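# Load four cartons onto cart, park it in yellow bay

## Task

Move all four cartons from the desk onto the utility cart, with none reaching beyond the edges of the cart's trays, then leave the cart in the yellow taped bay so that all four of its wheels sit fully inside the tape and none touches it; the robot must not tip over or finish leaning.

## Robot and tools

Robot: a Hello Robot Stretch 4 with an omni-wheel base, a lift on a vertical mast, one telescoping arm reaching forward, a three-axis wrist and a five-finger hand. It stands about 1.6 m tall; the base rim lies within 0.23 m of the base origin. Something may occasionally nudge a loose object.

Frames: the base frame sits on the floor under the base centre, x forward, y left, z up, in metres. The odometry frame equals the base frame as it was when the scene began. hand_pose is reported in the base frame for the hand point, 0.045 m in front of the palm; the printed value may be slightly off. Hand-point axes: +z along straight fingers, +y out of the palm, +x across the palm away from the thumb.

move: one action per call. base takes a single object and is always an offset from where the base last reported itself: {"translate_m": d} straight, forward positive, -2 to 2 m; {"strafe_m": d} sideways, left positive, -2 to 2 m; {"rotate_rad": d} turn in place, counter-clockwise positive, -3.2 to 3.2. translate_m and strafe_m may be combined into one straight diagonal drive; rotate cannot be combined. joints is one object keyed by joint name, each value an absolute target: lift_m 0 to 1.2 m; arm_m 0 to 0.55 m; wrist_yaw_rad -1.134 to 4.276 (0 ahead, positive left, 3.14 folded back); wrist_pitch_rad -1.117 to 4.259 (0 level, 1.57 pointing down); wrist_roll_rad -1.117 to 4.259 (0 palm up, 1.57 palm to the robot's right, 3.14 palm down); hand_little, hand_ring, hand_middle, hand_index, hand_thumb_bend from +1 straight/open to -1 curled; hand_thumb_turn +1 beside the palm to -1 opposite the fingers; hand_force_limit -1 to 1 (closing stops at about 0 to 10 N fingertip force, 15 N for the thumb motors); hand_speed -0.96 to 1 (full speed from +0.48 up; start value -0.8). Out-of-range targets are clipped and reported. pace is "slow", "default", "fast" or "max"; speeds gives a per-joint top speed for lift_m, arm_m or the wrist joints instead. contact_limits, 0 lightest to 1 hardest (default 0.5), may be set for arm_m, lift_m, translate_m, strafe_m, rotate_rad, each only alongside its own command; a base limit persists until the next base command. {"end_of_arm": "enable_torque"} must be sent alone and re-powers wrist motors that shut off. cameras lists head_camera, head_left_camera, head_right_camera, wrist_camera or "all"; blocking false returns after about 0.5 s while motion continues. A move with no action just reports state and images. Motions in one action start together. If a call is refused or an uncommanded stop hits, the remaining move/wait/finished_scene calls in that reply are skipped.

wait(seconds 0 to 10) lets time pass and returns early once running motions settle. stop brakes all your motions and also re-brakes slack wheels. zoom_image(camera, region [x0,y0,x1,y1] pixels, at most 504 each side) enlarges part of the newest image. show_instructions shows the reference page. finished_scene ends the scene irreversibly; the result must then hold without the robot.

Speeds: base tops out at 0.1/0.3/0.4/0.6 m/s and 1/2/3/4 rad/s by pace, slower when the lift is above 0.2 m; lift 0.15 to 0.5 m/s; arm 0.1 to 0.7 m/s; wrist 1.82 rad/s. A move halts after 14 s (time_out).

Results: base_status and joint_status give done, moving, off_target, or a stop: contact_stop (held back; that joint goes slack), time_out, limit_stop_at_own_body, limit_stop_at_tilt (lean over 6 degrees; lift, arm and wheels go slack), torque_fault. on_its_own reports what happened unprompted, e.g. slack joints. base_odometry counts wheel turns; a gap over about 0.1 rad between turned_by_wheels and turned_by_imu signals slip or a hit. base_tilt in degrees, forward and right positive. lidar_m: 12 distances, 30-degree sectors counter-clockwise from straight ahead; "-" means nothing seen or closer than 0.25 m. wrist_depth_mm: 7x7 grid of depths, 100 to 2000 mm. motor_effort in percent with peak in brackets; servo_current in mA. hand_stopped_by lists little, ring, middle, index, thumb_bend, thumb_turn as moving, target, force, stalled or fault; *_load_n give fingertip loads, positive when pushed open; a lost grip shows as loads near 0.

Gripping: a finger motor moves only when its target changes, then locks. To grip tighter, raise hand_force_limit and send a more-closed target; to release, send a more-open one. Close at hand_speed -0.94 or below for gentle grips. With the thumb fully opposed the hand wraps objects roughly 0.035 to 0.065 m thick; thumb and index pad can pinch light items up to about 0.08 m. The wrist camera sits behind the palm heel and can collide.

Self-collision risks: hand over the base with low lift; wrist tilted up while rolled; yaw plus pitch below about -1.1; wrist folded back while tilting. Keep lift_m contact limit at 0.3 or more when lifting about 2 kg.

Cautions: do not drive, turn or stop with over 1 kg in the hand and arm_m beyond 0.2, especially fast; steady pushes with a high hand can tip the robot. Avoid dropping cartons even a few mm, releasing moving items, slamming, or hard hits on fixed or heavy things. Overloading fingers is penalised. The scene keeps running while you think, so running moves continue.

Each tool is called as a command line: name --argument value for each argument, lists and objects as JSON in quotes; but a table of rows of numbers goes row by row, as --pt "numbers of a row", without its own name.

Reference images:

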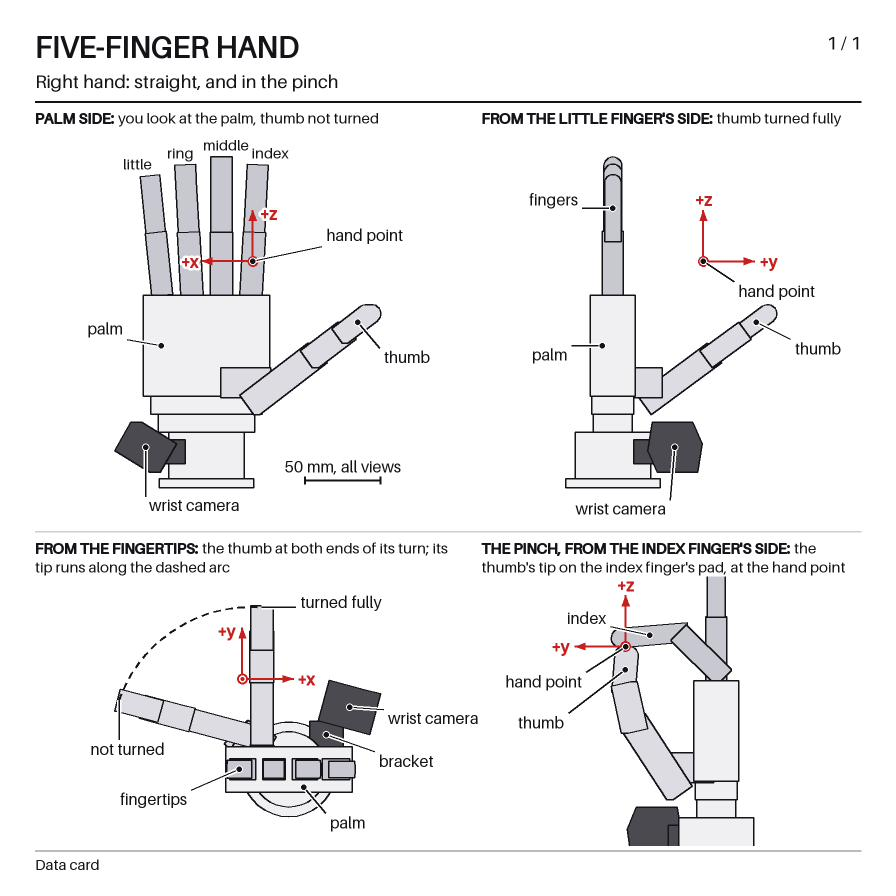

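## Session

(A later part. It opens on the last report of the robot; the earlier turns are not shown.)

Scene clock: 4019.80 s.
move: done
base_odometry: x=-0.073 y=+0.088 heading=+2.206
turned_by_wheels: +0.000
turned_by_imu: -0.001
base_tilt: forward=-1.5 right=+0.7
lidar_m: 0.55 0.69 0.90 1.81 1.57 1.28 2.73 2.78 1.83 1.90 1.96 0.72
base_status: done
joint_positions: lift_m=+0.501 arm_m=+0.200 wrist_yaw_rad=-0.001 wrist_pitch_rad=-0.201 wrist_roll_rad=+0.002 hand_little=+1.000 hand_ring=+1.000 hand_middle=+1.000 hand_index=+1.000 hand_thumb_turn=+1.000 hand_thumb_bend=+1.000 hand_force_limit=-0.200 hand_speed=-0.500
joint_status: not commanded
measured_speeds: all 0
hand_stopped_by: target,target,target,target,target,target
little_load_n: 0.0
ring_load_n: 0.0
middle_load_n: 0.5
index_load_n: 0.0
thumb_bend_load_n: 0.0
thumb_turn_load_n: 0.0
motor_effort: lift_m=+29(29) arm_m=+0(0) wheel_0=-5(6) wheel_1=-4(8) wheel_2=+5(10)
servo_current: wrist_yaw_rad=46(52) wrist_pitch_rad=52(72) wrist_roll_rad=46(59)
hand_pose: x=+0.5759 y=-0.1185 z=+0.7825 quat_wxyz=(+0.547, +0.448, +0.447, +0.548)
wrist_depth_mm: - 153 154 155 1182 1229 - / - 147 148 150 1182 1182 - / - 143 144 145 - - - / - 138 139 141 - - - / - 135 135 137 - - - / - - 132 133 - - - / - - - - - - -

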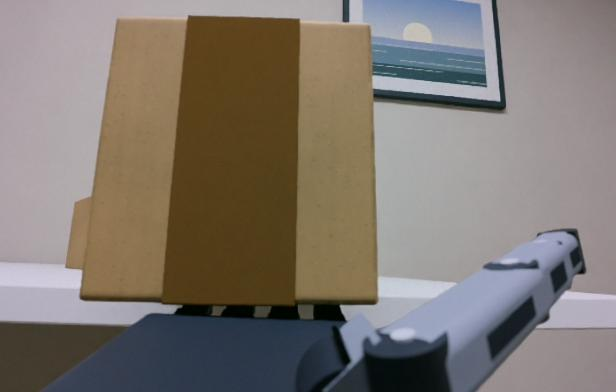

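move --joints '{"wrist_pitch_rad": 0.01, "lift_m": 0.546}' --speeds '{"wrist_pitch_rad": 0.22, "lift_m": 0.045}' --cameras '["wrist_camera"]'

Scene clock: 4184.23 s.
move: done
base_odometry: x=-0.073 y=+0.088 heading=+2.206
turned_by_wheels: +0.000
turned_by_imu: -0.001
base_tilt: forward=-1.5 right=+0.7
lidar_m: 0.56 0.69 0.92 1.82 1.55 1.30 2.73 2.78 1.83 1.90 1.95 0.71
base_status: not commanded
joint_positions: lift_m=+0.545 arm_m=+0.200 wrist_yaw_rad=-0.001 wrist_pitch_rad=+0.014 wrist_roll_rad=+0.002 hand_little=+1.000 hand_ring=+1.000 hand_middle=+1.000 hand_index=+1.000 hand_thumb_turn=+1.000 hand_thumb_bend=+1.000 hand_force_limit=-0.200 hand_speed=-0.500
joint_status: all done
measured_speeds: all 0
hand_stopped_by: target,target,target,target,target,target
little_load_n: 0.0
ring_load_n: 0.0
middle_load_n: 0.0
index_load_n: 0.0
thumb_bend_load_n: 0.0
thumb_turn_load_n: 0.0
motor_effort: lift_m=+28(32) arm_m=+0(0) wheel_0=-5(6) wheel_1=-4(5) wheel_2=+4(5)
servo_current: wrist_yaw_rad=46(52) wrist_pitch_rad=52(85) wrist_roll_rad=52(59)
hand_pose: x=+0.5931 y=-0.1185 z=+0.7806 quat_wxyz=(+0.496, +0.504, +0.503, +0.497)
wrist_depth_mm: - 129 129 130 132 1060 - / - 129 129 131 132 - - / - 129 130 132 132 - - / - 129 130 132 132 - - / - 129 130 132 - - - / - 129 130 131 - - - / - - - - - - -

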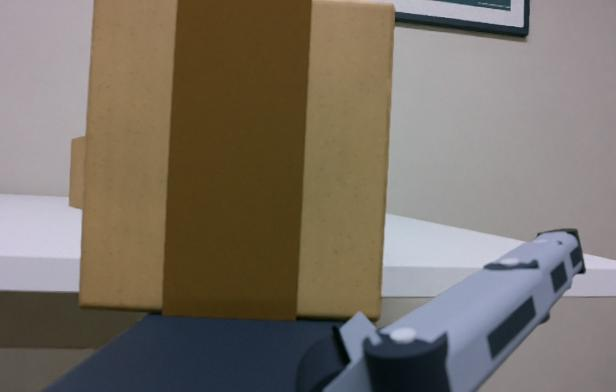

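move --base '{"translate_m": 0.012}' --pace "slow" --cameras '["wrist_camera"]'

Scene clock: 4189.67 s.
move: done
base_odometry: x=-0.080 y=+0.097 heading=+2.207
turned_by_wheels: +0.000
turned_by_imu: +0.001
base_tilt: forward=-1.5 right=+0.7
lidar_m: 0.56 0.67 0.88 1.82 1.58 1.29 2.74 2.81 1.82 1.90 1.96 0.70
base_status: done
joint_positions: lift_m=+0.545 arm_m=+0.200 wrist_yaw_rad=-0.001 wrist_pitch_rad=+0.014 wrist_roll_rad=+0.002 hand_little=+1.000 hand_ring=+1.000 hand_middle=+1.000 hand_index=+1.000 hand_thumb_turn=+1.000 hand_thumb_bend=+1.000 hand_force_limit=-0.200 hand_speed=-0.500
joint_status: not commanded
measured_speeds: all 0
hand_stopped_by: target,target,target,target,target,target
little_load_n: 0.0
ring_load_n: 0.0
middle_load_n: 0.0
index_load_n: 0.0
thumb_bend_load_n: 0.0
thumb_turn_load_n: 0.0
motor_effort: lift_m=+28(28) arm_m=+0(0) wheel_0=+5(7) wheel_1=+4(7) wheel_2=-5(9)
servo_current: wrist_yaw_rad=39(52) wrist_pitch_rad=52(72) wrist_roll_rad=59(59)
hand_pose: x=+0.5931 y=-0.1185 z=+0.7806 quat_wxyz=(+0.496, +0.504, +0.503, +0.497)
wrist_depth_mm: - 129 129 131 132 1060 - / - 129 129 131 132 - - / - 129 129 131 132 - - / - 129 130 131 132 - - / - 129 130 131 - - - / - 129 129 131 - - - / - - - - - - -

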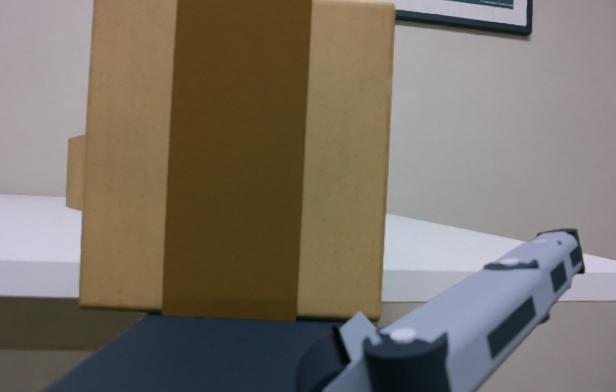

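move --base '{"translate_m": 0.011}' --pace "slow"

move --joints '{"lift_m": 0.538}' --pace "slow" --cameras '["wrist_camera"]'

Scene clock: 4222.20 s.
move: done
base_odometry: x=-0.086 y=+0.106 heading=+2.207
turned_by_wheels: +0.000
turned_by_imu: -0.003
base_tilt: forward=-1.4 right=+0.7
lidar_m: 0.56 0.67 0.87 1.80 1.61 1.31 2.76 2.81 1.84 1.90 1.96 0.70
base_status: done
joint_positions: lift_m=+0.545 arm_m=+0.200 wrist_yaw_rad=-0.001 wrist_pitch_rad=+0.014 wrist_roll_rad=+0.002 hand_little=+1.000 hand_ring=+1.000 hand_middle=+1.000 hand_index=+1.000 hand_thumb_turn=+1.000 hand_thumb_bend=+1.000 hand_force_limit=-0.200 hand_speed=-0.500
joint_status: not commanded
measured_speeds: all 0
hand_stopped_by: target,target,target,target,target,target
little_load_n: 0.0
ring_load_n: 0.0
middle_load_n: 0.0
index_load_n: 0.0
thumb_bend_load_n: 0.0
thumb_turn_load_n: 0.0
motor_effort: lift_m=+28(28) arm_m=+0(1) wheel_0=+2(8) wheel_1=+4(6) wheel_2=-3(9)
servo_current: wrist_yaw_rad=52(52) wrist_pitch_rad=52(72) wrist_roll_rad=46(52)
hand_pose: x=+0.5931 y=-0.1185 z=+0.7806 quat_wxyz=(+0.496, +0.504, +0.503, +0.497)
wrist_depth_mm: - 129 129 130 132 1042 - / - 129 129 131 132 - - / - 129 129 131 132 - - / 564 129 130 131 132 - - / - 129 130 131 - - - / - 129 129 131 - - - / - - - - - - -
pictures: none

Scene clock: 4222.90 s.
move: done
base_odometry: x=-0.086 y=+0.106 heading=+2.207
turned_by_wheels: +0.000
turned_by_imu: +0.000
base_tilt: forward=-1.5 right=+0.8
lidar_m: 0.56 0.67 0.88 1.83 1.61 1.31 2.74 2.83 1.82 1.89 1.96 0.70
base_status: not commanded
joint_positions: lift_m=+0.539 arm_m=+0.200 wrist_yaw_rad=-0.001 wrist_pitch_rad=+0.014 wrist_roll_rad=+0.002 hand_little=+1.000 hand_ring=+1.000 hand_middle=+1.000 hand_index=+1.000 hand_thumb_turn=+1.000 hand_thumb_bend=+1.000 hand_force_limit=-0.200 hand_speed=-0.500
joint_status: all done
measured_speeds: all 0
hand_stopped_by: target,target,target,target,target,target
little_load_n: 0.0
ring_load_n: 0.0
middle_load_n: 0.0
index_load_n: 0.0
thumb_bend_load_n: 0.0
thumb_turn_load_n: 0.0
motor_effort: lift_m=+14(29) arm_m=-1(1) wheel_0=+2(3) wheel_1=+4(4) wheel_2=-3(3)
servo_current: wrist_yaw_rad=39(52) wrist_pitch_rad=52(72) wrist_roll_rad=33(59)
hand_pose: x=+0.5931 y=-0.1185 z=+0.7737 quat_wxyz=(+0.496, +0.504, +0.503, +0.497)
wrist_depth_mm: - 128 128 130 131 1060 - / - 128 129 130 131 - - / - 128 129 131 131 - - / - 128 129 131 132 - - / - 129 129 131 - - - / - 129 129 131 - - - / - - - - - - -

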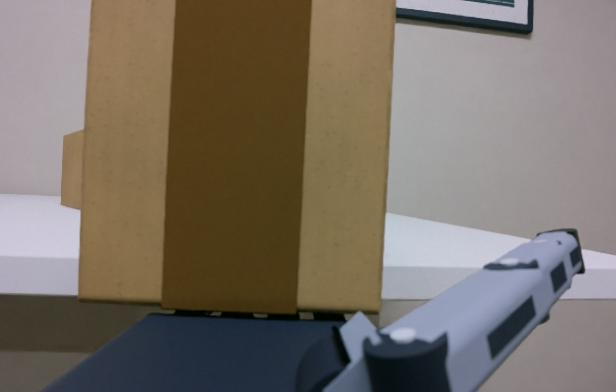

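move --joints '{"lift_m": 0.53}' --pace "slow"

move --base '{"translate_m": 0.0075}' --pace "slow" --contact_limits '{"translate_m": 0.1}' --cameras '["wrist_camera"]'

Scene clock: 4236.37 s.
move: done
base_odometry: x=-0.086 y=+0.106 heading=+2.207
turned_by_wheels: +0.000
turned_by_imu: -0.001
base_tilt: forward=-1.5 right=+0.7
lidar_m: 0.56 0.67 0.88 1.82 1.59 1.31 2.76 2.83 1.83 1.89 1.95 0.71
base_status: not commanded
joint_positions: lift_m=+0.530 arm_m=+0.200 wrist_yaw_rad=-0.001 wrist_pitch_rad=+0.014 wrist_roll_rad=+0.002 hand_little=+1.000 hand_ring=+1.000 hand_middle=+1.000 hand_index=+1.000 hand_thumb_turn=+1.000 hand_thumb_bend=+1.000 hand_force_limit=-0.200 hand_speed=-0.500
joint_status: all done
measured_speeds: all 0
hand_stopped_by: target,target,target,target,target,target
little_load_n: 0.0
ring_load_n: 0.0
middle_load_n: 0.0
index_load_n: 0.0
thumb_bend_load_n: 0.0
thumb_turn_load_n: 0.0
motor_effort: lift_m=+14(14) arm_m=-1(1) wheel_0=+3(3) wheel_1=+3(4) wheel_2=-3(3)
servo_current: wrist_yaw_rad=46(52) wrist_pitch_rad=33(59) wrist_roll_rad=46(52)
hand_pose: x=+0.5931 y=-0.1185 z=+0.7657 quat_wxyz=(+0.496, +0.504, +0.503, +0.497)
wrist_depth_mm: - 128 128 129 131 1060 - / - 128 129 131 131 - - / - 128 129 130 131 - - / - 128 129 131 132 - - / - 129 129 131 - - - / - - 130 135 - - - / - - - - - - -
pictures: none

Scene clock: 4237.20 s.
move: done
base_odometry: x=-0.091 y=+0.112 heading=+2.207
turned_by_wheels: +0.000
turned_by_imu: +0.000
base_tilt: forward=-1.5 right=+0.7
lidar_m: 0.56 0.67 0.87 1.82 1.59 1.30 2.74 2.82 1.84 1.90 1.95 0.70
base_status: done
joint_positions: lift_m=+0.530 arm_m=+0.200 wrist_yaw_rad=-0.001 wrist_pitch_rad=+0.014 wrist_roll_rad=+0.002 hand_little=+1.000 hand_ring=+1.000 hand_middle=+1.000 hand_index=+1.000 hand_thumb_turn=+1.000 hand_thumb_bend=+1.000 hand_force_limit=-0.200 hand_speed=-0.500
joint_status: not commanded
measured_speeds: all 0
hand_stopped_by: target,target,target,target,target,target
little_load_n: 0.0
ring_load_n: 0.0
middle_load_n: 0.0
index_load_n: 0.0
thumb_bend_load_n: 0.0
thumb_turn_load_n: 0.0
motor_effort: lift_m=+14(14) arm_m=-1(1) wheel_0=+4(6) wheel_1=+5(7) wheel_2=-5(8)
servo_current: wrist_yaw_rad=52(59) wrist_pitch_rad=65(72) wrist_roll_rad=39(65)
contact_limits: translate_m 0.1
hand_pose: x=+0.5931 y=-0.1185 z=+0.7657 quat_wxyz=(+0.496, +0.504, +0.503, +0.497)
wrist_depth_mm: - 121 121 123 - 1042 - / - 121 122 124 124 - - / - 122 122 123 125 - - / - 122 123 124 125 - - / - 122 123 124 - - - / - 122 124 125 - - - / - - - - - - -

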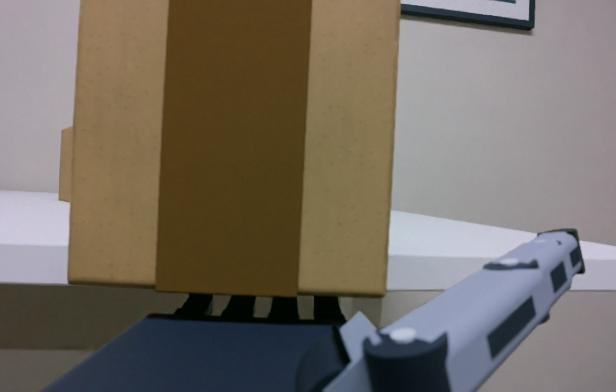

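move --joints '{"lift_m": 0.505}'

move --joints '{"wrist_pitch_rad": -0.135}' --cameras '["wrist_camera"]'

move --joints '{"lift_m": 0.516}' --pace "slow" --cameras '["wrist_camera"]'

Scene clock: 4246.43 s.
move: done
base_odometry: x=-0.091 y=+0.112 heading=+2.207
turned_by_wheels: +0.000
turned_by_imu: -0.001
base_tilt: forward=-1.5 right=+0.8
lidar_m: 0.55 0.65 0.86 1.82 1.62 1.30 2.74 2.83 1.82 1.90 1.96 0.69
base_status: not commanded
joint_positions: lift_m=+0.506 arm_m=+0.200 wrist_yaw_rad=-0.001 wrist_pitch_rad=+0.014 wrist_roll_rad=+0.002 hand_little=+1.000 hand_ring=+1.000 hand_middle=+1.000 hand_index=+1.000 hand_thumb_turn=+1.000 hand_thumb_bend=+1.000 hand_force_limit=-0.200 hand_speed=-0.500
joint_status: all done
measured_speeds: all 0
hand_stopped_by: target,target,target,target,target,target
little_load_n: 0.0
ring_load_n: 0.0
middle_load_n: 0.0
index_load_n: 0.0
thumb_bend_load_n: 0.0
thumb_turn_load_n: 0.0
motor_effort: lift_m=+14(15) arm_m=-1(1) wheel_0=+3(4) wheel_1=+5(6) wheel_2=-6(6)
servo_current: wrist_yaw_rad=46(52) wrist_pitch_rad=46(59) wrist_roll_rad=52(52)
contact_limits: translate_m 0.1
hand_pose: x=+0.5931 y=-0.1185 z=+0.7407 quat_wxyz=(+0.496, +0.504, +0.503, +0.497)
wrist_depth_mm: - 121 122 123 - - - / - 121 122 124 124 - - / - 122 122 123 124 - - / - 122 123 124 125 - - / - - - - - - - / - - 130 163 - - - / - - - - - - -
pictures: none

Scene clock: 4247.07 s.
move: off_target
base_odometry: x=-0.091 y=+0.112 heading=+2.207
turned_by_wheels: +0.000
turned_by_imu: +0.000
base_tilt: forward=-1.5 right=+0.8
lidar_m: 0.56 0.64 0.87 1.83 1.61 1.30 2.76 2.83 1.84 1.90 1.94 0.69
base_status: not commanded
joint_positions: lift_m=+0.505 arm_m=+0.200 wrist_yaw_rad=-0.001 wrist_pitch_rad=-0.103 wrist_roll_rad=+0.002 hand_little=+1.000 hand_ring=+1.000 hand_middle=+1.000 hand_index=+1.000 hand_thumb_turn=+1.000 hand_thumb_bend=+1.000 hand_force_limit=-0.200 hand_speed=-0.500
joint_status: wrist_pitch_rad off_target (ended at -0.103, target -0.135)
measured_speeds: all 0
hand_stopped_by: target,target,target,target,target,target
little_load_n: 0.0
ring_load_n: 0.0
middle_load_n: 1.5
index_load_n: 0.0
thumb_bend_load_n: 0.0
thumb_turn_load_n: 0.0
on_its_own: wrist_pitch_rad is at rest, and its servo_current (228 mA) is outside its rest range (0 to 130 mA)
motor_effort: lift_m=+18(18) arm_m=-1(1) wheel_0=+3(4) wheel_1=+5(5) wheel_2=-5(6)
servo_current: wrist_yaw_rad=46(52) wrist_pitch_rad=228(241) wrist_roll_rad=39(52)
contact_limits: translate_m 0.1
hand_pose: x=+0.5849 y=-0.1185 z=+0.7660 quat_wxyz=(+0.525, +0.474, +0.473, +0.526)
wrist_depth_mm: - 134 135 136 138 1118 - / - 132 133 135 - - - / - 131 131 132 134 - - / 554 128 129 131 132 - - / - 127 128 130 - - - / - - 130 163 - - - / - - - - - - -

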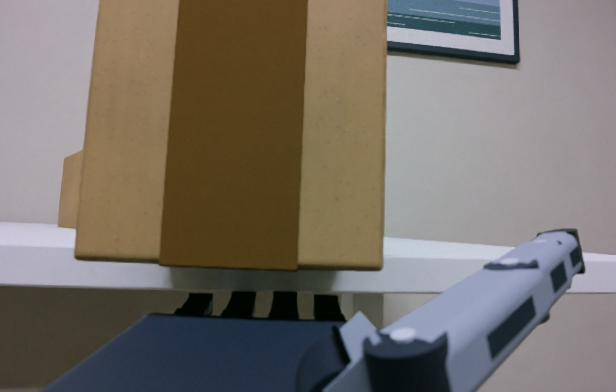

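Scene clock: 4247.83 s.
move: done
base_odometry: x=-0.091 y=+0.112 heading=+2.207
turned_by_wheels: +0.000
turned_by_imu: -0.001
base_tilt: forward=-1.5 right=+0.7
lidar_m: 0.55 0.66 0.87 1.82 1.61 1.32 2.77 2.81 1.82 1.90 1.94 0.68
base_status: not commanded
joint_positions: lift_m=+0.515 arm_m=+0.200 wrist_yaw_rad=-0.006 wrist_pitch_rad=-0.119 wrist_roll_rad=+0.002 hand_little=+1.000 hand_ring=+1.000 hand_middle=+1.000 hand_index=+1.000 hand_thumb_turn=+1.000 hand_thumb_bend=+1.000 hand_force_limit=-0.200 hand_speed=-0.500
joint_status: all done
measured_speeds: all 0
hand_stopped_by: target,target,target,target,target,target
little_load_n: 0.0
ring_load_n: 0.5
middle_load_n: 0.5
index_load_n: 0.0
thumb_bend_load_n: 0.0
thumb_turn_load_n: 0.0
motor_effort: lift_m=+28(33) arm_m=+5(5) wheel_0=+3(4) wheel_1=+5(5) wheel_2=-7(7)
servo_current: wrist_yaw_rad=59(59) wrist_pitch_rad=91(234) wrist_roll_rad=39(52)
contact_limits: translate_m 0.1
hand_pose: x=+0.5828 y=-0.1197 z=+0.7795 quat_wxyz=(+0.530, +0.471, +0.467, +0.528)
wrist_depth_mm: - 138 140 142 1098 1138 - / - 136 137 139 - - - / - 134 135 137 - - - / 554 131 132 135 - - - / - 130 131 132 - - - / - 127 128 131 - - - / - - - - - - -

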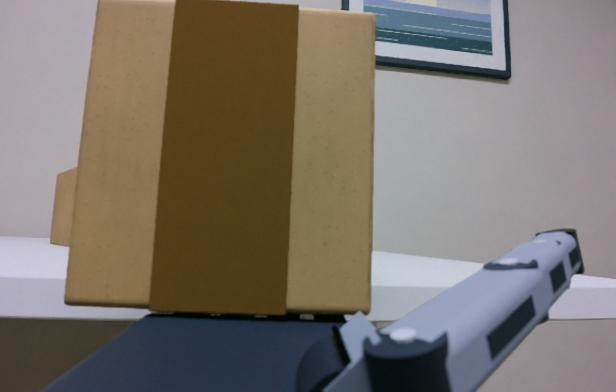

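move --base '{"translate_m": -0.002}' --pace "slow"

move --joints '{"lift_m": 0.521}' --pace "slow" --cameras '["wrist_camera"]'

Scene clock: 4256.30 s.
move: done
base_odometry: x=-0.090 y=+0.110 heading=+2.206
turned_by_wheels: +0.000
turned_by_imu: -0.002
base_tilt: forward=-1.5 right=+0.8
lidar_m: 0.55 0.66 0.86 1.83 1.58 1.32 2.77 2.81 1.84 1.90 1.92 0.68
base_status: done
joint_positions: lift_m=+0.515 arm_m=+0.200 wrist_yaw_rad=-0.005 wrist_pitch_rad=-0.122 wrist_roll_rad=+0.002 hand_little=+1.000 hand_ring=+1.000 hand_middle=+1.000 hand_index=+1.000 hand_thumb_turn=+1.000 hand_thumb_bend=+1.000 hand_force_limit=-0.200 hand_speed=-0.500
joint_status: not commanded
measured_speeds: all 0
hand_stopped_by: target,target,target,target,target,target
little_load_n: 0.0
ring_load_n: 0.0
middle_load_n: 0.0
index_load_n: 0.0
thumb_bend_load_n: 0.0
thumb_turn_load_n: 0.0
motor_effort: lift_m=+27(28) arm_m=+5(5) wheel_0=-5(6) wheel_1=-4(5) wheel_2=+3(7)
servo_current: wrist_yaw_rad=52(59) wrist_pitch_rad=72(98) wrist_roll_rad=39(59)
hand_pose: x=+0.5827 y=-0.1194 z=+0.7802 quat_wxyz=(+0.530, +0.470, +0.467, +0.529)
wrist_depth_mm: - 141 142 143 1098 1138 - / - 138 138 140 - - - / - 135 136 138 - - - / 554 133 134 135 - - - / - 131 132 134 - - - / - 128 129 131 - - - / - - - - - - -
pictures: none

Scene clock: 4256.90 s.
move: done
base_odometry: x=-0.090 y=+0.110 heading=+2.206
turned_by_wheels: +0.000
turned_by_imu: +0.000
base_tilt: forward=-1.5 right=+0.7
lidar_m: 0.54 0.66 0.89 1.81 1.60 1.30 2.75 2.82 1.83 1.90 1.96 0.69
base_status: not commanded
joint_positions: lift_m=+0.520 arm_m=+0.200 wrist_yaw_rad=-0.004 wrist_pitch_rad=-0.122 wrist_roll_rad=+0.002 hand_little=+1.000 hand_ring=+1.000 hand_middle=+1.000 hand_index=+1.000 hand_thumb_turn=+1.000 hand_thumb_bend=+1.000 hand_force_limit=-0.200 hand_speed=-0.500
joint_status: all done
measured_speeds: all 0
hand_stopped_by: target,target,target,target,target,target
little_load_n: 0.0
ring_load_n: 0.0
middle_load_n: 0.0
index_load_n: 0.5
thumb_bend_load_n: 0.0
thumb_turn_load_n: 0.0
motor_effort: lift_m=+28(32) arm_m=+5(5) wheel_0=-5(5) wheel_1=-4(4) wheel_2=+3(3)
servo_current: wrist_yaw_rad=46(52) wrist_pitch_rad=65(91) wrist_roll_rad=33(46)
hand_pose: x=+0.5828 y=-0.1193 z=+0.7852 quat_wxyz=(+0.530, +0.470, +0.467, +0.529)
wrist_depth_mm: - 142 143 145 1098 1118 - / - 139 140 142 - - - / - 136 137 139 - - - / 134 134 135 136 - - - / - 131 132 134 - - - / - 128 129 131 - - - / - - - - - - -

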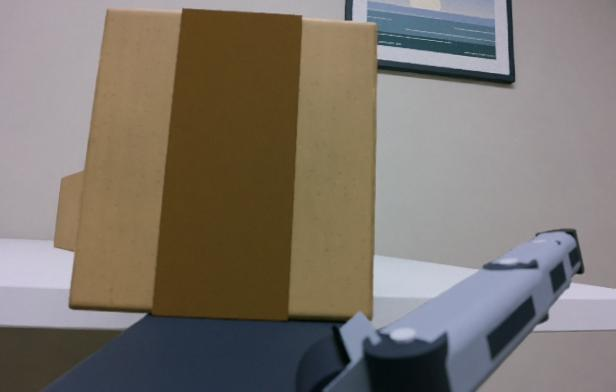

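move --joints '{"lift_m": 0.524}' --pace "slow"

move --base '{"translate_m": -0.02}' --pace "slow" --cameras '["wrist_camera"]'

move --base '{"translate_m": -0.015}' --pace "slow" --cameras '["wrist_camera"]'

Scene clock: 4270.07 s.
move: done
base_odometry: x=-0.090 y=+0.110 heading=+2.206
turned_by_wheels: +0.000
turned_by_imu: -0.001
base_tilt: forward=-1.5 right=+0.7
lidar_m: 0.56 0.65 0.88 1.82 1.57 1.30 2.75 2.81 1.82 1.91 1.94 0.70
base_status: not commanded
joint_positions: lift_m=+0.523 arm_m=+0.200 wrist_yaw_rad=-0.004 wrist_pitch_rad=-0.122 wrist_roll_rad=+0.002 hand_little=+1.000 hand_ring=+1.000 hand_middle=+1.000 hand_index=+1.000 hand_thumb_turn=+1.000 hand_thumb_bend=+1.000 hand_force_limit=-0.200 hand_speed=-0.500
joint_status: all done
measured_speeds: all 0
hand_stopped_by: target,target,target,target,target,target
little_load_n: 0.0
ring_load_n: 0.0
middle_load_n: 0.5
index_load_n: 0.0
thumb_bend_load_n: 0.0
thumb_turn_load_n: 0.0
motor_effort: lift_m=+29(30) arm_m=+5(5) wheel_0=-5(5) wheel_1=-4(4) wheel_2=+3(3)
servo_current: wrist_yaw_rad=52(52) wrist_pitch_rad=78(91) wrist_roll_rad=52(59)
hand_pose: x=+0.5828 y=-0.1193 z=+0.7881 quat_wxyz=(+0.530, +0.470, +0.467, +0.529)
wrist_depth_mm: - 143 144 146 1098 1118 - / - 140 141 143 145 - - / - 137 138 139 - - - / 521 134 135 137 - - - / - 131 132 134 - - - / - 128 129 131 - - - / - - - - - - -
pictures: none

Scene clock: 4271.23 s.
move: done
base_odometry: x=-0.078 y=+0.095 heading=+2.206
turned_by_wheels: +0.000
turned_by_imu: +0.001
base_tilt: forward=-1.4 right=+0.7
lidar_m: 0.54 0.69 0.89 1.81 1.57 1.27 2.74 2.81 1.82 1.89 1.96 0.70
base_status: done
joint_positions: lift_m=+0.523 arm_m=+0.200 wrist_yaw_rad=-0.002 wrist_pitch_rad=-0.122 wrist_roll_rad=+0.002 hand_little=+1.000 hand_ring=+1.000 hand_middle=+1.000 hand_index=+1.000 hand_thumb_turn=+1.000 hand_thumb_bend=+1.000 hand_force_limit=-0.200 hand_speed=-0.500
joint_status: not commanded
measured_speeds: all 0
hand_stopped_by: target,target,target,target,target,target
little_load_n: 0.0
ring_load_n: 0.0
middle_load_n: 0.5
index_load_n: 0.0
thumb_bend_load_n: 0.0
thumb_turn_load_n: 0.0
motor_effort: lift_m=+29(29) arm_m=+4(5) wheel_0=-3(8) wheel_1=-5(7) wheel_2=+4(10)
servo_current: wrist_yaw_rad=52(52) wrist_pitch_rad=65(98) wrist_roll_rad=39(72)
hand_pose: x=+0.5832 y=-0.1187 z=+0.7881 quat_wxyz=(+0.529, +0.469, +0.468, +0.530)
wrist_depth_mm: - 145 145 146 1118 1160 - / - 141 142 143 145 1160 - / - 138 138 140 - - - / - 135 135 137 - - - / 132 132 132 134 - - - / - 129 130 131 - - - / - - - - - - -

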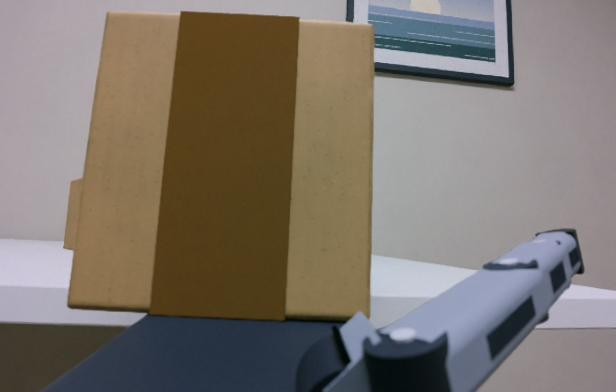

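Scene clock: 4272.30 s.
move: done
base_odometry: x=-0.069 y=+0.083 heading=+2.206
turned_by_wheels: +0.000
turned_by_imu: -0.002
base_tilt: forward=-1.5 right=+0.7
lidar_m: 0.55 0.70 0.91 1.82 1.54 1.27 2.72 2.79 1.81 1.89 1.96 0.74
base_status: done
joint_positions: lift_m=+0.523 arm_m=+0.200 wrist_yaw_rad=-0.001 wrist_pitch_rad=-0.122 wrist_roll_rad=+0.002 hand_little=+1.000 hand_ring=+1.000 hand_middle=+1.000 hand_index=+1.000 hand_thumb_turn=+1.000 hand_thumb_bend=+1.000 hand_force_limit=-0.200 hand_speed=-0.500
joint_status: not commanded
measured_speeds: all 0
hand_stopped_by: target,target,target,target,target,target
little_load_n: 0.0
ring_load_n: 0.0
middle_load_n: 0.5
index_load_n: 0.0
thumb_bend_load_n: 0.0
thumb_turn_load_n: 0.0
motor_effort: lift_m=+28(29) arm_m=+4(4) wheel_0=-4(7) wheel_1=-5(6) wheel_2=+4(9)
servo_current: wrist_yaw_rad=52(52) wrist_pitch_rad=59(91) wrist_roll_rad=46(59)
hand_pose: x=+0.5832 y=-0.1187 z=+0.7881 quat_wxyz=(+0.529, +0.469, +0.468, +0.530)
wrist_depth_mm: - 145 145 146 1118 1160 - / - 141 142 143 145 1182 - / - 138 138 140 - - - / - 135 135 137 - - - / - 132 132 134 - - - / - 129 129 131 - - - / - - - - - - -

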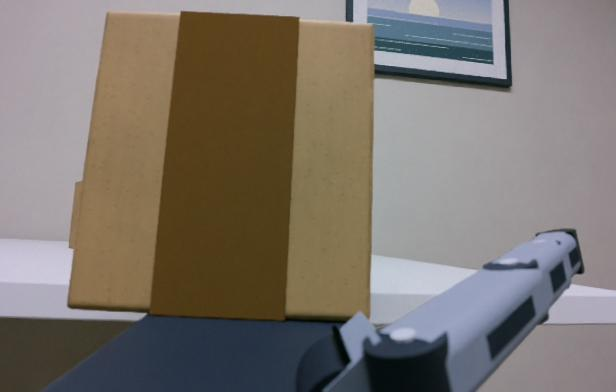

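move --joints '{"wrist_pitch_rad": -0.005, "lift_m": 0.543}' --speeds '{"wrist_pitch_rad": 0.15, "lift_m": 0.026}'

move --base '{"translate_m": 0.006}' --pace "slow" --cameras '["wrist_camera"]'

Scene clock: 4289.23 s.
move: done
base_odometry: x=-0.069 y=+0.083 heading=+2.206
turned_by_wheels: +0.000
turned_by_imu: -0.001
base_tilt: forward=-1.5 right=+0.7
lidar_m: 0.56 0.69 0.92 1.81 1.54 1.29 2.72 2.79 1.82 1.91 1.94 0.71
base_status: not commanded
joint_positions: lift_m=+0.542 arm_m=+0.200 wrist_yaw_rad=-0.001 wrist_pitch_rad=-0.001 wrist_roll_rad=+0.002 hand_little=+1.000 hand_ring=+1.000 hand_middle=+1.000 hand_index=+1.000 hand_thumb_turn=+1.000 hand_thumb_bend=+1.000 hand_force_limit=-0.200 hand_speed=-0.500
joint_status: all done
measured_speeds: all 0
hand_stopped_by: target,target,target,target,target,target
little_load_n: 0.0
ring_load_n: 0.0
middle_load_n: 0.0
index_load_n: 0.0
thumb_bend_load_n: 0.0
thumb_turn_load_n: 0.5
motor_effort: lift_m=+27(30) arm_m=+4(4) wheel_0=-4(5) wheel_1=-5(5) wheel_2=+4(5)
servo_current: wrist_yaw_rad=39(59) wrist_pitch_rad=52(98) wrist_roll_rad=39(59)
hand_pose: x=+0.5921 y=-0.1187 z=+0.7810 quat_wxyz=(+0.500, +0.501, +0.499, +0.501)
wrist_depth_mm: - 130 130 131 132 1098 - / - 129 130 131 132 - - / - 129 130 131 - - - / - 129 129 131 - - - / - 128 129 131 - - - / - 128 129 130 - - - / - - - - - - -
pictures: none

Scene clock: 4290.03 s.
move: done
base_odometry: x=-0.072 y=+0.087 heading=+2.206
turned_by_wheels: +0.000
turned_by_imu: +0.000
base_tilt: forward=-1.5 right=+0.7
lidar_m: 0.56 0.69 0.89 1.84 1.54 1.28 2.73 2.80 1.82 1.90 1.95 0.72
base_status: done
joint_positions: lift_m=+0.542 arm_m=+0.200 wrist_yaw_rad=-0.001 wrist_pitch_rad=-0.001 wrist_roll_rad=+0.002 hand_little=+1.000 hand_ring=+1.000 hand_middle=+1.000 hand_index=+1.000 hand_thumb_turn=+1.000 hand_thumb_bend=+1.000 hand_force_limit=-0.200 hand_speed=-0.500
joint_status: not commanded
measured_speeds: all 0
hand_stopped_by: target,target,target,target,target,target
little_load_n: 0.0
ring_load_n: 0.0
middle_load_n: 0.5
index_load_n: 0.0
thumb_bend_load_n: 0.0
thumb_turn_load_n: 0.0
motor_effort: lift_m=+28(28) arm_m=+4(4) wheel_0=+3(6) wheel_1=+4(5) wheel_2=-4(9)
servo_current: wrist_yaw_rad=46(52) wrist_pitch_rad=46(59) wrist_roll_rad=52(52)
hand_pose: x=+0.5921 y=-0.1187 z=+0.7809 quat_wxyz=(+0.500, +0.501, +0.499, +0.500)
wrist_depth_mm: - 129 129 131 132 1078 - / - 129 129 131 131 - - / - 129 129 131 - - - / - 128 129 130 - - - / - 128 129 130 - - - / - 128 128 130 - - - / - - - - - - -

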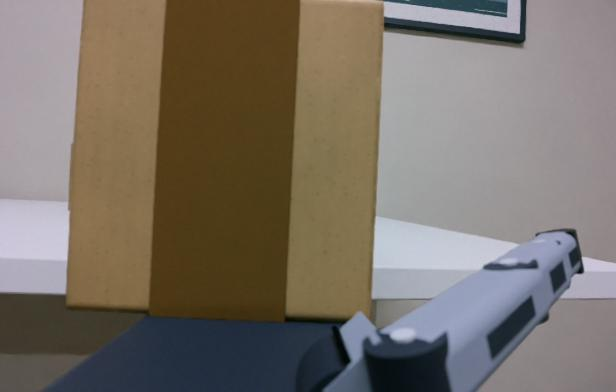

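move --base '{"translate_m": 0.009}' --pace "slow"

move --base '{"translate_m": 0.005}' --pace "slow" --cameras '["wrist_camera"]'

Scene clock: 4371.13 s.
move: done
base_odometry: x=-0.078 y=+0.094 heading=+2.207
turned_by_wheels: +0.000
turned_by_imu: +0.001
base_tilt: forward=-1.5 right=+0.7
lidar_m: 0.54 0.68 0.90 1.82 1.56 1.29 2.75 2.81 1.83 1.90 1.94 0.69
base_status: done
joint_positions: lift_m=+0.542 arm_m=+0.200 wrist_yaw_rad=-0.001 wrist_pitch_rad=-0.001 wrist_roll_rad=+0.002 hand_little=+1.000 hand_ring=+1.000 hand_middle=+1.000 hand_index=+1.000 hand_thumb_turn=+1.000 hand_thumb_bend=+1.000 hand_force_limit=-0.200 hand_speed=-0.500
joint_status: not commanded
measured_speeds: all 0
hand_stopped_by: target,target,target,target,target,target
little_load_n: 0.0
ring_load_n: 0.0
middle_load_n: 0.0
index_load_n: 0.0
thumb_bend_load_n: 0.0
thumb_turn_load_n: 0.0
motor_effort: lift_m=+28(28) arm_m=+4(4) wheel_0=+4(7) wheel_1=+5(7) wheel_2=-4(10)
servo_current: wrist_yaw_rad=46(52) wrist_pitch_rad=59(65) wrist_roll_rad=46(59)
hand_pose: x=+0.5921 y=-0.1187 z=+0.7809 quat_wxyz=(+0.500, +0.501, +0.499, +0.500)
wrist_depth_mm: - 129 129 131 - 1078 - / - 129 129 130 131 - - / - 129 129 130 - - - / - 129 129 130 - - - / - 128 128 130 - - - / - 128 129 130 - - - / - - - - - - -
pictures: none

Scene clock: 4371.87 s.
move: done
base_odometry: x=-0.081 y=+0.098 heading=+2.207
turned_by_wheels: +0.000
turned_by_imu: -0.001
base_tilt: forward=-1.5 right=+0.7
lidar_m: 0.54 0.67 0.89 1.83 1.58 1.30 2.74 2.81 1.82 1.90 1.95 0.70
base_status: done
joint_positions: lift_m=+0.542 arm_m=+0.200 wrist_yaw_rad=-0.001 wrist_pitch_rad=-0.001 wrist_roll_rad=+0.002 hand_little=+1.000 hand_ring=+1.000 hand_middle=+1.000 hand_index=+1.000 hand_thumb_turn=+1.000 hand_thumb_bend=+1.000 hand_force_limit=-0.200 hand_speed=-0.500
joint_status: not commanded
measured_speeds: all 0
hand_stopped_by: target,target,target,target,target,target
little_load_n: 0.0
ring_load_n: 0.0
middle_load_n: 0.0
index_load_n: 0.0
thumb_bend_load_n: 0.0
thumb_turn_load_n: 0.0
motor_effort: lift_m=+28(28) arm_m=+4(4) wheel_0=+4(8) wheel_1=+4(7) wheel_2=-4(9)
servo_current: wrist_yaw_rad=52(59) wrist_pitch_rad=39(65) wrist_roll_rad=52(52)
hand_pose: x=+0.5921 y=-0.1187 z=+0.7809 quat_wxyz=(+0.500, +0.501, +0.499, +0.500)
wrist_depth_mm: - 129 129 130 - 1078 - / - 129 129 130 131 - - / - 129 129 130 - - - / - 128 129 130 - - - / - 128 128 130 - - - / - 128 128 129 - - - / - - - - - - -

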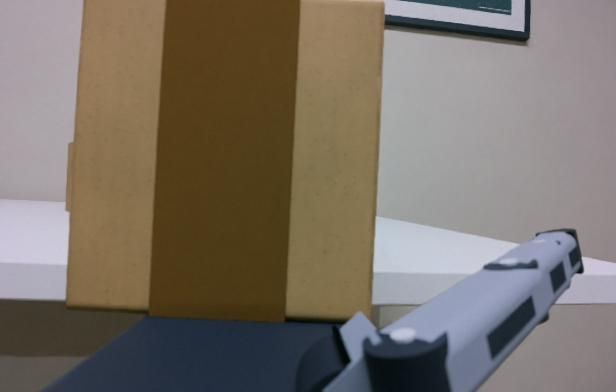

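move --joints '{"lift_m": 0.5385}' --pace "slow" --cameras '["wrist_camera"]'

move --base '{"translate_m": 0.006}' --pace "slow" --cameras '["wrist_camera"]'

Scene clock: 4381.93 s.
move: done
base_odometry: x=-0.081 y=+0.098 heading=+2.207
turned_by_wheels: +0.000
turned_by_imu: -0.001
base_tilt: forward=-1.5 right=+0.7
lidar_m: 0.55 0.67 0.89 1.83 1.57 1.30 2.75 2.78 1.81 1.89 1.95 0.71
base_status: not commanded
joint_positions: lift_m=+0.539 arm_m=+0.200 wrist_yaw_rad=-0.001 wrist_pitch_rad=-0.001 wrist_roll_rad=+0.002 hand_little=+1.000 hand_ring=+1.000 hand_middle=+1.000 hand_index=+1.000 hand_thumb_turn=+1.000 hand_thumb_bend=+1.000 hand_force_limit=-0.200 hand_speed=-0.500
joint_status: all done
measured_speeds: all 0
hand_stopped_by: target,target,target,target,target,target
little_load_n: 0.0
ring_load_n: 0.0
middle_load_n: 0.0
index_load_n: 0.0
thumb_bend_load_n: 0.0
thumb_turn_load_n: 0.0
motor_effort: lift_m=+15(26) arm_m=+4(4) wheel_0=+4(4) wheel_1=+4(4) wheel_2=-3(4)
servo_current: wrist_yaw_rad=46(52) wrist_pitch_rad=39(72) wrist_roll_rad=39(52)
hand_pose: x=+0.5921 y=-0.1187 z=+0.7775 quat_wxyz=(+0.500, +0.501, +0.499, +0.500)
wrist_depth_mm: - 128 128 129 - 1078 - / - 128 128 129 130 - - / - 128 128 129 - - - / - 128 128 129 - - - / - 128 128 129 - - - / - 128 128 129 - - - / - - - - - - -

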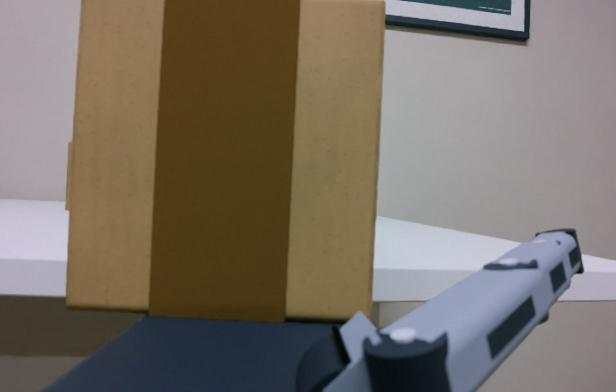

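Scene clock: 4382.70 s.
move: done
base_odometry: x=-0.084 y=+0.103 heading=+2.207
turned_by_wheels: +0.000
turned_by_imu: -0.002
base_tilt: forward=-1.5 right=+0.7
lidar_m: 0.55 0.66 0.88 1.83 1.59 1.30 2.74 2.79 1.82 1.90 1.95 0.71
base_status: done
joint_positions: lift_m=+0.539 arm_m=+0.200 wrist_yaw_rad=-0.001 wrist_pitch_rad=-0.001 wrist_roll_rad=+0.002 hand_little=+1.000 hand_ring=+1.000 hand_middle=+1.000 hand_index=+1.000 hand_thumb_turn=+1.000 hand_thumb_bend=+1.000 hand_force_limit=-0.200 hand_speed=-0.500
joint_status: not commanded
measured_speeds: all 0
hand_stopped_by: target,target,target,target,target,target
little_load_n: 0.0
ring_load_n: 0.0
middle_load_n: 0.0
index_load_n: 0.0
thumb_bend_load_n: 0.0
thumb_turn_load_n: 0.0
motor_effort: lift_m=+15(15) arm_m=+4(4) wheel_0=+5(7) wheel_1=+3(6) wheel_2=-5(9)
servo_current: wrist_yaw_rad=46(52) wrist_pitch_rad=52(65) wrist_roll_rad=59(59)
hand_pose: x=+0.5921 y=-0.1187 z=+0.7775 quat_wxyz=(+0.500, +0.501, +0.499, +0.500)
wrist_depth_mm: - 122 123 123 - 1060 - / - 123 123 124 125 - - / - 123 123 124 - - - / - 122 123 124 - - - / 122 122 123 124 - - - / - 123 123 124 - - - / - - - - - - -

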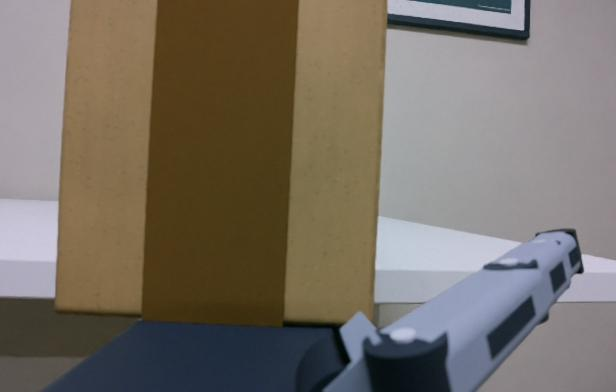

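move --base '{"translate_m": 0.008}' --pace "slow" --contact_limits '{"translate_m": 0.1}' --cameras '["wrist_camera"]'

Scene clock: 4390.37 s.
move: done
base_odometry: x=-0.089 y=+0.109 heading=+2.207
turned_by_wheels: +0.000
turned_by_imu: +0.000
base_tilt: forward=-1.5 right=+0.7
lidar_m: 0.54 0.66 0.88 1.81 1.59 1.29 2.75 2.82 1.83 1.89 1.96 0.69
base_status: done
joint_positions: lift_m=+0.539 arm_m=+0.200 wrist_yaw_rad=-0.001 wrist_pitch_rad=-0.001 wrist_roll_rad=+0.002 hand_little=+1.000 hand_ring=+1.000 hand_middle=+1.000 hand_index=+1.000 hand_thumb_turn=+1.000 hand_thumb_bend=+1.000 hand_force_limit=-0.200 hand_speed=-0.500
joint_status: not commanded
measured_speeds: all 0
hand_stopped_by: target,target,target,target,target,target
little_load_n: 0.0
ring_load_n: 0.0
middle_load_n: 0.0
index_load_n: 0.0
thumb_bend_load_n: 0.0
thumb_turn_load_n: 0.0
motor_effort: lift_m=+15(15) arm_m=+4(4) wheel_0=+2(6) wheel_1=+4(7) wheel_2=-4(9)
servo_current: wrist_yaw_rad=46(52) wrist_pitch_rad=52(65) wrist_roll_rad=39(52)
contact_limits: translate_m 0.1
hand_pose: x=+0.5921 y=-0.1187 z=+0.7775 quat_wxyz=(+0.500, +0.501, +0.499, +0.500)
wrist_depth_mm: - 115 115 116 - 1078 - / - 115 115 117 - - - / - 115 115 117 117 - - / 115 115 116 117 117 - - / 115 115 116 117 117 - - / - 115 115 117 - - - / - - - - - - -

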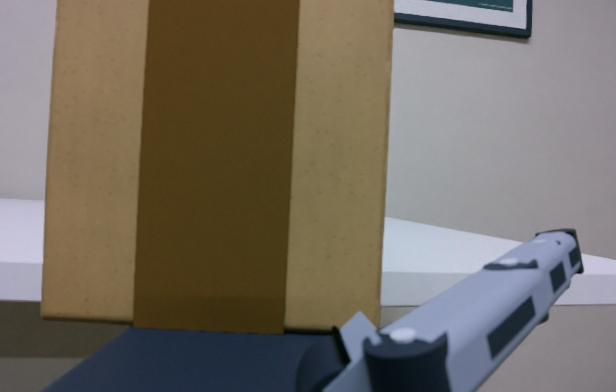

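move --joints '{"wrist_pitch_rad": -0.13, "lift_m": 0.518}' --speeds '{"wrist_pitch_rad": 0.24, "lift_m": 0.04}' --cameras '["wrist_camera"]'

move --joints '{"lift_m": 0.522}' --pace "slow" --cameras '["wrist_camera"]'

Scene clock: 4405.93 s.
move: done
base_odometry: x=-0.089 y=+0.109 heading=+2.207
turned_by_wheels: +0.000
turned_by_imu: -0.002
base_tilt: forward=-1.4 right=+0.8
lidar_m: 0.54 0.66 0.87 1.83 1.62 1.30 2.75 2.82 1.84 1.89 1.95 0.69
base_status: not commanded
joint_positions: lift_m=+0.518 arm_m=+0.200 wrist_yaw_rad=-0.001 wrist_pitch_rad=-0.114 wrist_roll_rad=+0.002 hand_little=+1.000 hand_ring=+1.000 hand_middle=+1.000 hand_index=+1.000 hand_thumb_turn=+1.000 hand_thumb_bend=+1.000 hand_force_limit=-0.200 hand_speed=-0.500
joint_status: all done
measured_speeds: all 0
hand_stopped_by: target,target,target,target,target,target
little_load_n: 0.0
ring_load_n: 0.0
middle_load_n: 0.0
index_load_n: 0.0
thumb_bend_load_n: 0.0
thumb_turn_load_n: 0.0
motor_effort: lift_m=+16(17) arm_m=+4(4) wheel_0=+3(3) wheel_1=+4(5) wheel_2=-4(5)
servo_current: wrist_yaw_rad=39(59) wrist_pitch_rad=98(137) wrist_roll_rad=33(65)
contact_limits: translate_m 0.1
hand_pose: x=+0.5838 y=-0.1187 z=+0.7816 quat_wxyz=(+0.527, +0.472, +0.470, +0.528)
wrist_depth_mm: - 128 129 130 132 1138 - / - 126 126 128 129 - - / - 123 124 125 - - - / - 121 122 123 124 - - / 119 119 120 121 122 - - / - 118 118 119 - - - / - - - - - - -

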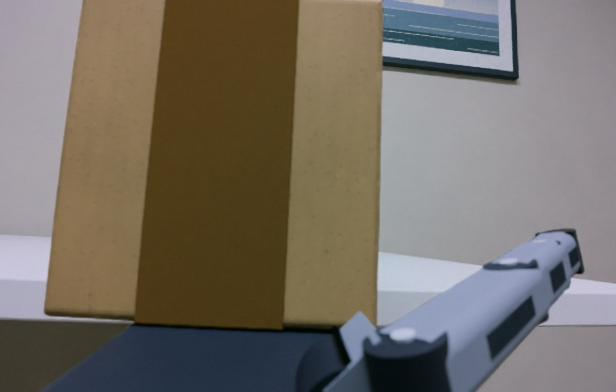

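Scene clock: 4406.50 s.
move: done
base_odometry: x=-0.089 y=+0.109 heading=+2.207
turned_by_wheels: +0.000
turned_by_imu: +0.000
base_tilt: forward=-1.5 right=+0.7
lidar_m: 0.54 0.66 0.87 1.83 1.59 1.29 2.76 2.81 1.83 1.90 1.94 0.69
base_status: not commanded
joint_positions: lift_m=+0.521 arm_m=+0.200 wrist_yaw_rad=-0.001 wrist_pitch_rad=-0.115 wrist_roll_rad=+0.002 hand_little=+1.000 hand_ring=+1.000 hand_middle=+1.000 hand_index=+1.000 hand_thumb_turn=+1.000 hand_thumb_bend=+1.000 hand_force_limit=-0.200 hand_speed=-0.500
joint_status: all done
measured_speeds: all 0
hand_stopped_by: target,target,target,target,target,target
little_load_n: 0.0
ring_load_n: 0.0
middle_load_n: 0.0
index_load_n: 0.0
thumb_bend_load_n: 0.0
thumb_turn_load_n: 0.0
motor_effort: lift_m=+28(28) arm_m=+4(4) wheel_0=+3(3) wheel_1=+5(5) wheel_2=-5(5)
servo_current: wrist_yaw_rad=52(52) wrist_pitch_rad=78(98) wrist_roll_rad=39(52)
contact_limits: translate_m 0.1
hand_pose: x=+0.5838 y=-0.1187 z=+0.7847 quat_wxyz=(+0.528, +0.471, +0.470, +0.528)
wrist_depth_mm: - 130 130 132 1098 1118 - / - 127 128 129 130 - - / - 125 125 126 - - - / - 122 123 124 - - - / 119 119 120 122 122 - - / - 118 118 119 - - - / - - - - - - -

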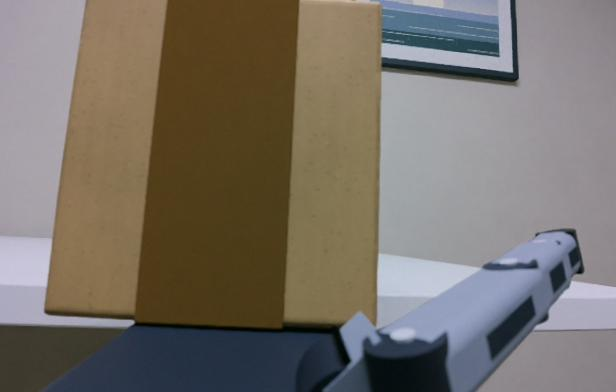

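move --base '{"translate_m": -0.035}' --pace "slow" --cameras '["wrist_camera"]'

Scene clock: 4412.87 s.
move: done
base_odometry: x=-0.068 y=+0.081 heading=+2.207
turned_by_wheels: +0.000
turned_by_imu: -0.003
base_tilt: forward=-1.5 right=+0.7
lidar_m: 0.53 0.69 0.92 1.83 1.55 1.28 2.72 2.79 1.82 1.90 1.95 0.71
base_status: done
joint_positions: lift_m=+0.521 arm_m=+0.200 wrist_yaw_rad=-0.001 wrist_pitch_rad=-0.115 wrist_roll_rad=+0.002 hand_little=+1.000 hand_ring=+1.000 hand_middle=+1.000 hand_index=+1.000 hand_thumb_turn=+1.000 hand_thumb_bend=+1.000 hand_force_limit=-0.200 hand_speed=-0.500
joint_status: not commanded
measured_speeds: all 0
hand_stopped_by: target,target,target,target,target,target
little_load_n: 0.0
ring_load_n: 0.0
middle_load_n: 0.0
index_load_n: 0.0
thumb_bend_load_n: 0.0
thumb_turn_load_n: 0.0
motor_effort: lift_m=+28(29) arm_m=+4(4) wheel_0=-2(8) wheel_1=-5(8) wheel_2=+1(9)
servo_current: wrist_yaw_rad=46(59) wrist_pitch_rad=104(104) wrist_roll_rad=52(65)
hand_pose: x=+0.5838 y=-0.1186 z=+0.7847 quat_wxyz=(+0.528, +0.471, +0.470, +0.528)
wrist_depth_mm: - 132 131 132 1138 1182 - / - 128 129 129 131 - - / - 126 126 127 - - - / - 123 123 124 - - - / 120 121 121 122 123 - - / - 119 119 120 - - - / - - - - - - -

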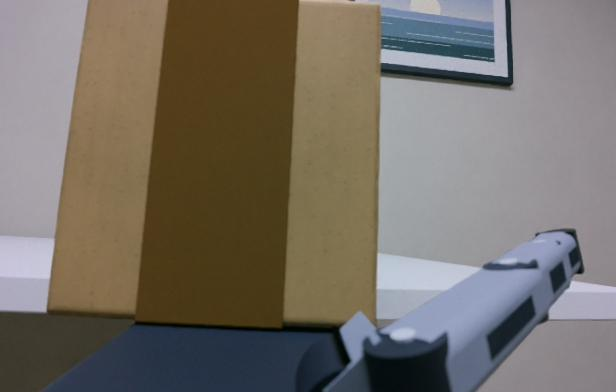

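move --joints '{"wrist_pitch_rad": -0.005, "lift_m": 0.5385}' --speeds '{"wrist_pitch_rad": 0.22, "lift_m": 0.036}'

move --base '{"translate_m": 0.01}' --pace "slow" --cameras '["wrist_camera"]'

Scene clock: 4423.87 s.
move: done
base_odometry: x=-0.068 y=+0.081 heading=+2.207
turned_by_wheels: +0.000
turned_by_imu: -0.001
base_tilt: forward=-1.5 right=+0.7
lidar_m: 0.55 0.69 0.92 1.82 1.55 1.27 2.72 2.78 1.82 1.90 1.95 0.73
base_status: not commanded
joint_positions: lift_m=+0.538 arm_m=+0.200 wrist_yaw_rad=-0.001 wrist_pitch_rad=-0.002 wrist_roll_rad=+0.002 hand_little=+1.000 hand_ring=+1.000 hand_middle=+1.000 hand_index=+1.000 hand_thumb_turn=+1.000 hand_thumb_bend=+1.000 hand_force_limit=-0.200 hand_speed=-0.500
joint_status: all done
measured_speeds: all 0
hand_stopped_by: target,target,target,target,target,target
little_load_n: 0.0
ring_load_n: 0.0
middle_load_n: 0.0
index_load_n: 0.0
thumb_bend_load_n: 0.0
thumb_turn_load_n: 0.0
motor_effort: lift_m=+27(31) arm_m=+4(4) wheel_0=-2(2) wheel_1=-5(6) wheel_2=+1(1)
servo_current: wrist_yaw_rad=46(59) wrist_pitch_rad=26(98) wrist_roll_rad=52(65)
hand_pose: x=+0.5921 y=-0.1186 z=+0.7768 quat_wxyz=(+0.500, +0.500, +0.499, +0.501)
wrist_depth_mm: - 118 118 118 - 1098 - / - 118 118 119 - - - / - 117 118 118 119 - - / - 118 118 119 - - - / 118 118 118 119 119 - - / - 118 118 119 - - - / - - - - - - -
pictures: none

Scene clock: 4424.80 s.
move: done
base_odometry: x=-0.074 y=+0.089 heading=+2.207
turned_by_wheels: +0.000
turned_by_imu: +0.001
base_tilt: forward=-1.5 right=+0.7
lidar_m: 0.54 0.68 0.91 1.83 1.52 1.29 2.73 2.79 1.81 1.89 1.95 0.72
base_status: done
joint_positions: lift_m=+0.538 arm_m=+0.200 wrist_yaw_rad=-0.001 wrist_pitch_rad=-0.002 wrist_roll_rad=+0.002 hand_little=+1.000 hand_ring=+1.000 hand_middle=+1.000 hand_index=+1.000 hand_thumb_turn=+1.000 hand_thumb_bend=+1.000 hand_force_limit=-0.200 hand_speed=-0.500
joint_status: not commanded
measured_speeds: all 0
hand_stopped_by: target,target,target,target,target,target
little_load_n: 0.0
ring_load_n: 0.0
middle_load_n: 0.0
index_load_n: 0.0
thumb_bend_load_n: 0.0
thumb_turn_load_n: 0.0
motor_effort: lift_m=+27(28) arm_m=+4(4) wheel_0=+3(6) wheel_1=+5(6) wheel_2=-5(9)
servo_current: wrist_yaw_rad=39(59) wrist_pitch_rad=39(72) wrist_roll_rad=52(59)
hand_pose: x=+0.5921 y=-0.1186 z=+0.7768 quat_wxyz=(+0.500, +0.500, +0.499, +0.501)
wrist_depth_mm: 107 108 108 108 - 1098 - / 108 108 108 109 109 - - / 107 108 108 109 - - - / 108 108 108 109 - - - / 107 108 108 109 - - - / 107 108 108 109 - - - / - - - - - - -

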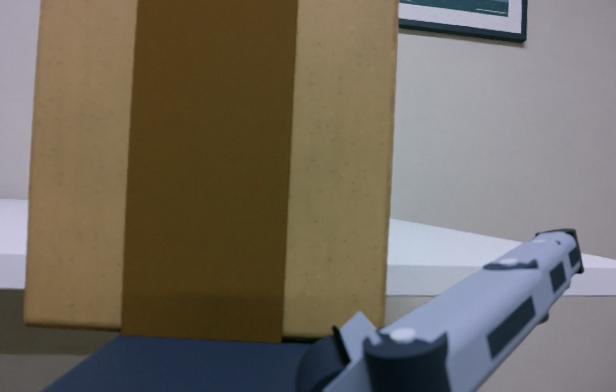

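move --base '{"translate_m": 0.012, "strafe_m": 0.009}' --pace "slow" --cameras '["wrist_camera"]'

Scene clock: 4434.43 s.
move: done
base_odometry: x=-0.088 y=+0.093 heading=+2.207
turned_by_wheels: +0.000
turned_by_imu: -0.003
base_tilt: forward=-1.5 right=+0.7
lidar_m: 0.53 0.67 0.90 1.82 1.59 1.29 2.73 2.80 1.83 1.91 1.97 0.71
base_status: done
joint_positions: lift_m=+0.538 arm_m=+0.200 wrist_yaw_rad=-0.001 wrist_pitch_rad=-0.002 wrist_roll_rad=+0.002 hand_little=+1.000 hand_ring=+1.000 hand_middle=+1.000 hand_index=+1.000 hand_thumb_turn=+1.000 hand_thumb_bend=+1.000 hand_force_limit=-0.200 hand_speed=-0.500
joint_status: not commanded
measured_speeds: all 0
hand_stopped_by: target,target,target,target,target,target
little_load_n: 0.0
ring_load_n: 0.0
middle_load_n: 0.0
index_load_n: 0.0
thumb_bend_load_n: 0.0
thumb_turn_load_n: 0.0
motor_effort: lift_m=+27(28) arm_m=+4(4) wheel_0=-5(7) wheel_1=+5(9) wheel_2=-5(9)
servo_current: wrist_yaw_rad=52(52) wrist_pitch_rad=59(72) wrist_roll_rad=39(59)
hand_pose: x=+0.5921 y=-0.1186 z=+0.7767 quat_wxyz=(+0.500, +0.500, +0.499, +0.501)
wrist_depth_mm: - - - - - 1060 - / - - - - - - - / - - - - - - - / - - - - - - - / - - - - - - - / - - - - - - - / - - - - - - -

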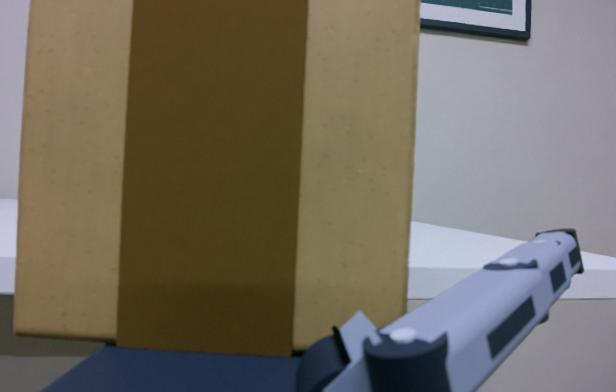

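move --base '{"translate_m": 0.008, "strafe_m": 0.006}' --pace "slow" --contact_limits '{"translate_m": 0.15}' --cameras '["wrist_camera"]'

Scene clock: 4444.37 s.
move: done
base_odometry: x=-0.097 y=+0.096 heading=+2.206
turned_by_wheels: +0.000
turned_by_imu: -0.002
base_tilt: forward=-1.5 right=+0.8
lidar_m: 0.53 0.67 0.89 1.81 1.60 1.30 2.75 2.80 1.84 1.91 1.94 0.70
base_status: done
joint_positions: lift_m=+0.538 arm_m=+0.200 wrist_yaw_rad=-0.001 wrist_pitch_rad=-0.002 wrist_roll_rad=+0.002 hand_little=+1.000 hand_ring=+1.000 hand_middle=+1.000 hand_index=+1.000 hand_thumb_turn=+1.000 hand_thumb_bend=+1.000 hand_force_limit=-0.200 hand_speed=-0.500
joint_status: not commanded
measured_speeds: all 0
hand_stopped_by: target,target,target,target,target,target
little_load_n: 0.0
ring_load_n: 0.0
middle_load_n: 0.0
index_load_n: 0.0
thumb_bend_load_n: 0.0
thumb_turn_load_n: 0.0
motor_effort: lift_m=+27(28) arm_m=+4(4) wheel_0=-4(7) wheel_1=+4(9) wheel_2=-5(9)
servo_current: wrist_yaw_rad=39(52) wrist_pitch_rad=39(65) wrist_roll_rad=59(59)
contact_limits: translate_m 0.15
hand_pose: x=+0.5921 y=-0.1186 z=+0.7766 quat_wxyz=(+0.500, +0.500, +0.499, +0.501)
wrist_depth_mm: - - - - - - - / - - - - - - - / - - - - - - - / - - - - - - - / - - - - - - - / - - - - - - - / - - - - - - -

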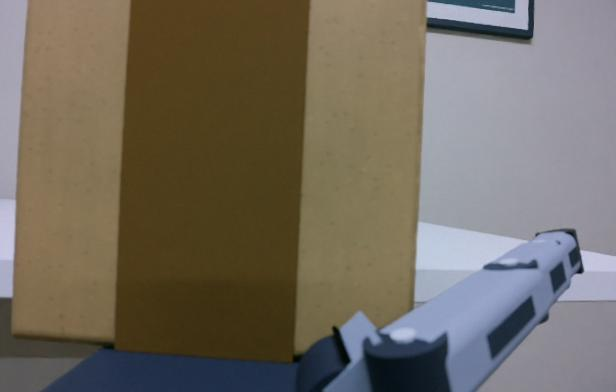

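zoom_image --camera "wrist_camera" --region '[200, 240, 500, 392]'

Scaled by 1.680.

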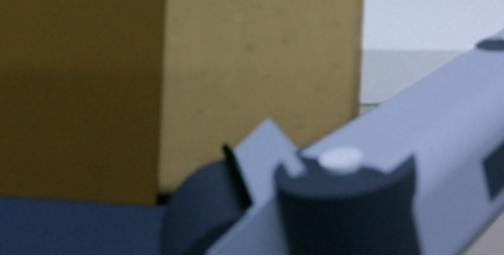

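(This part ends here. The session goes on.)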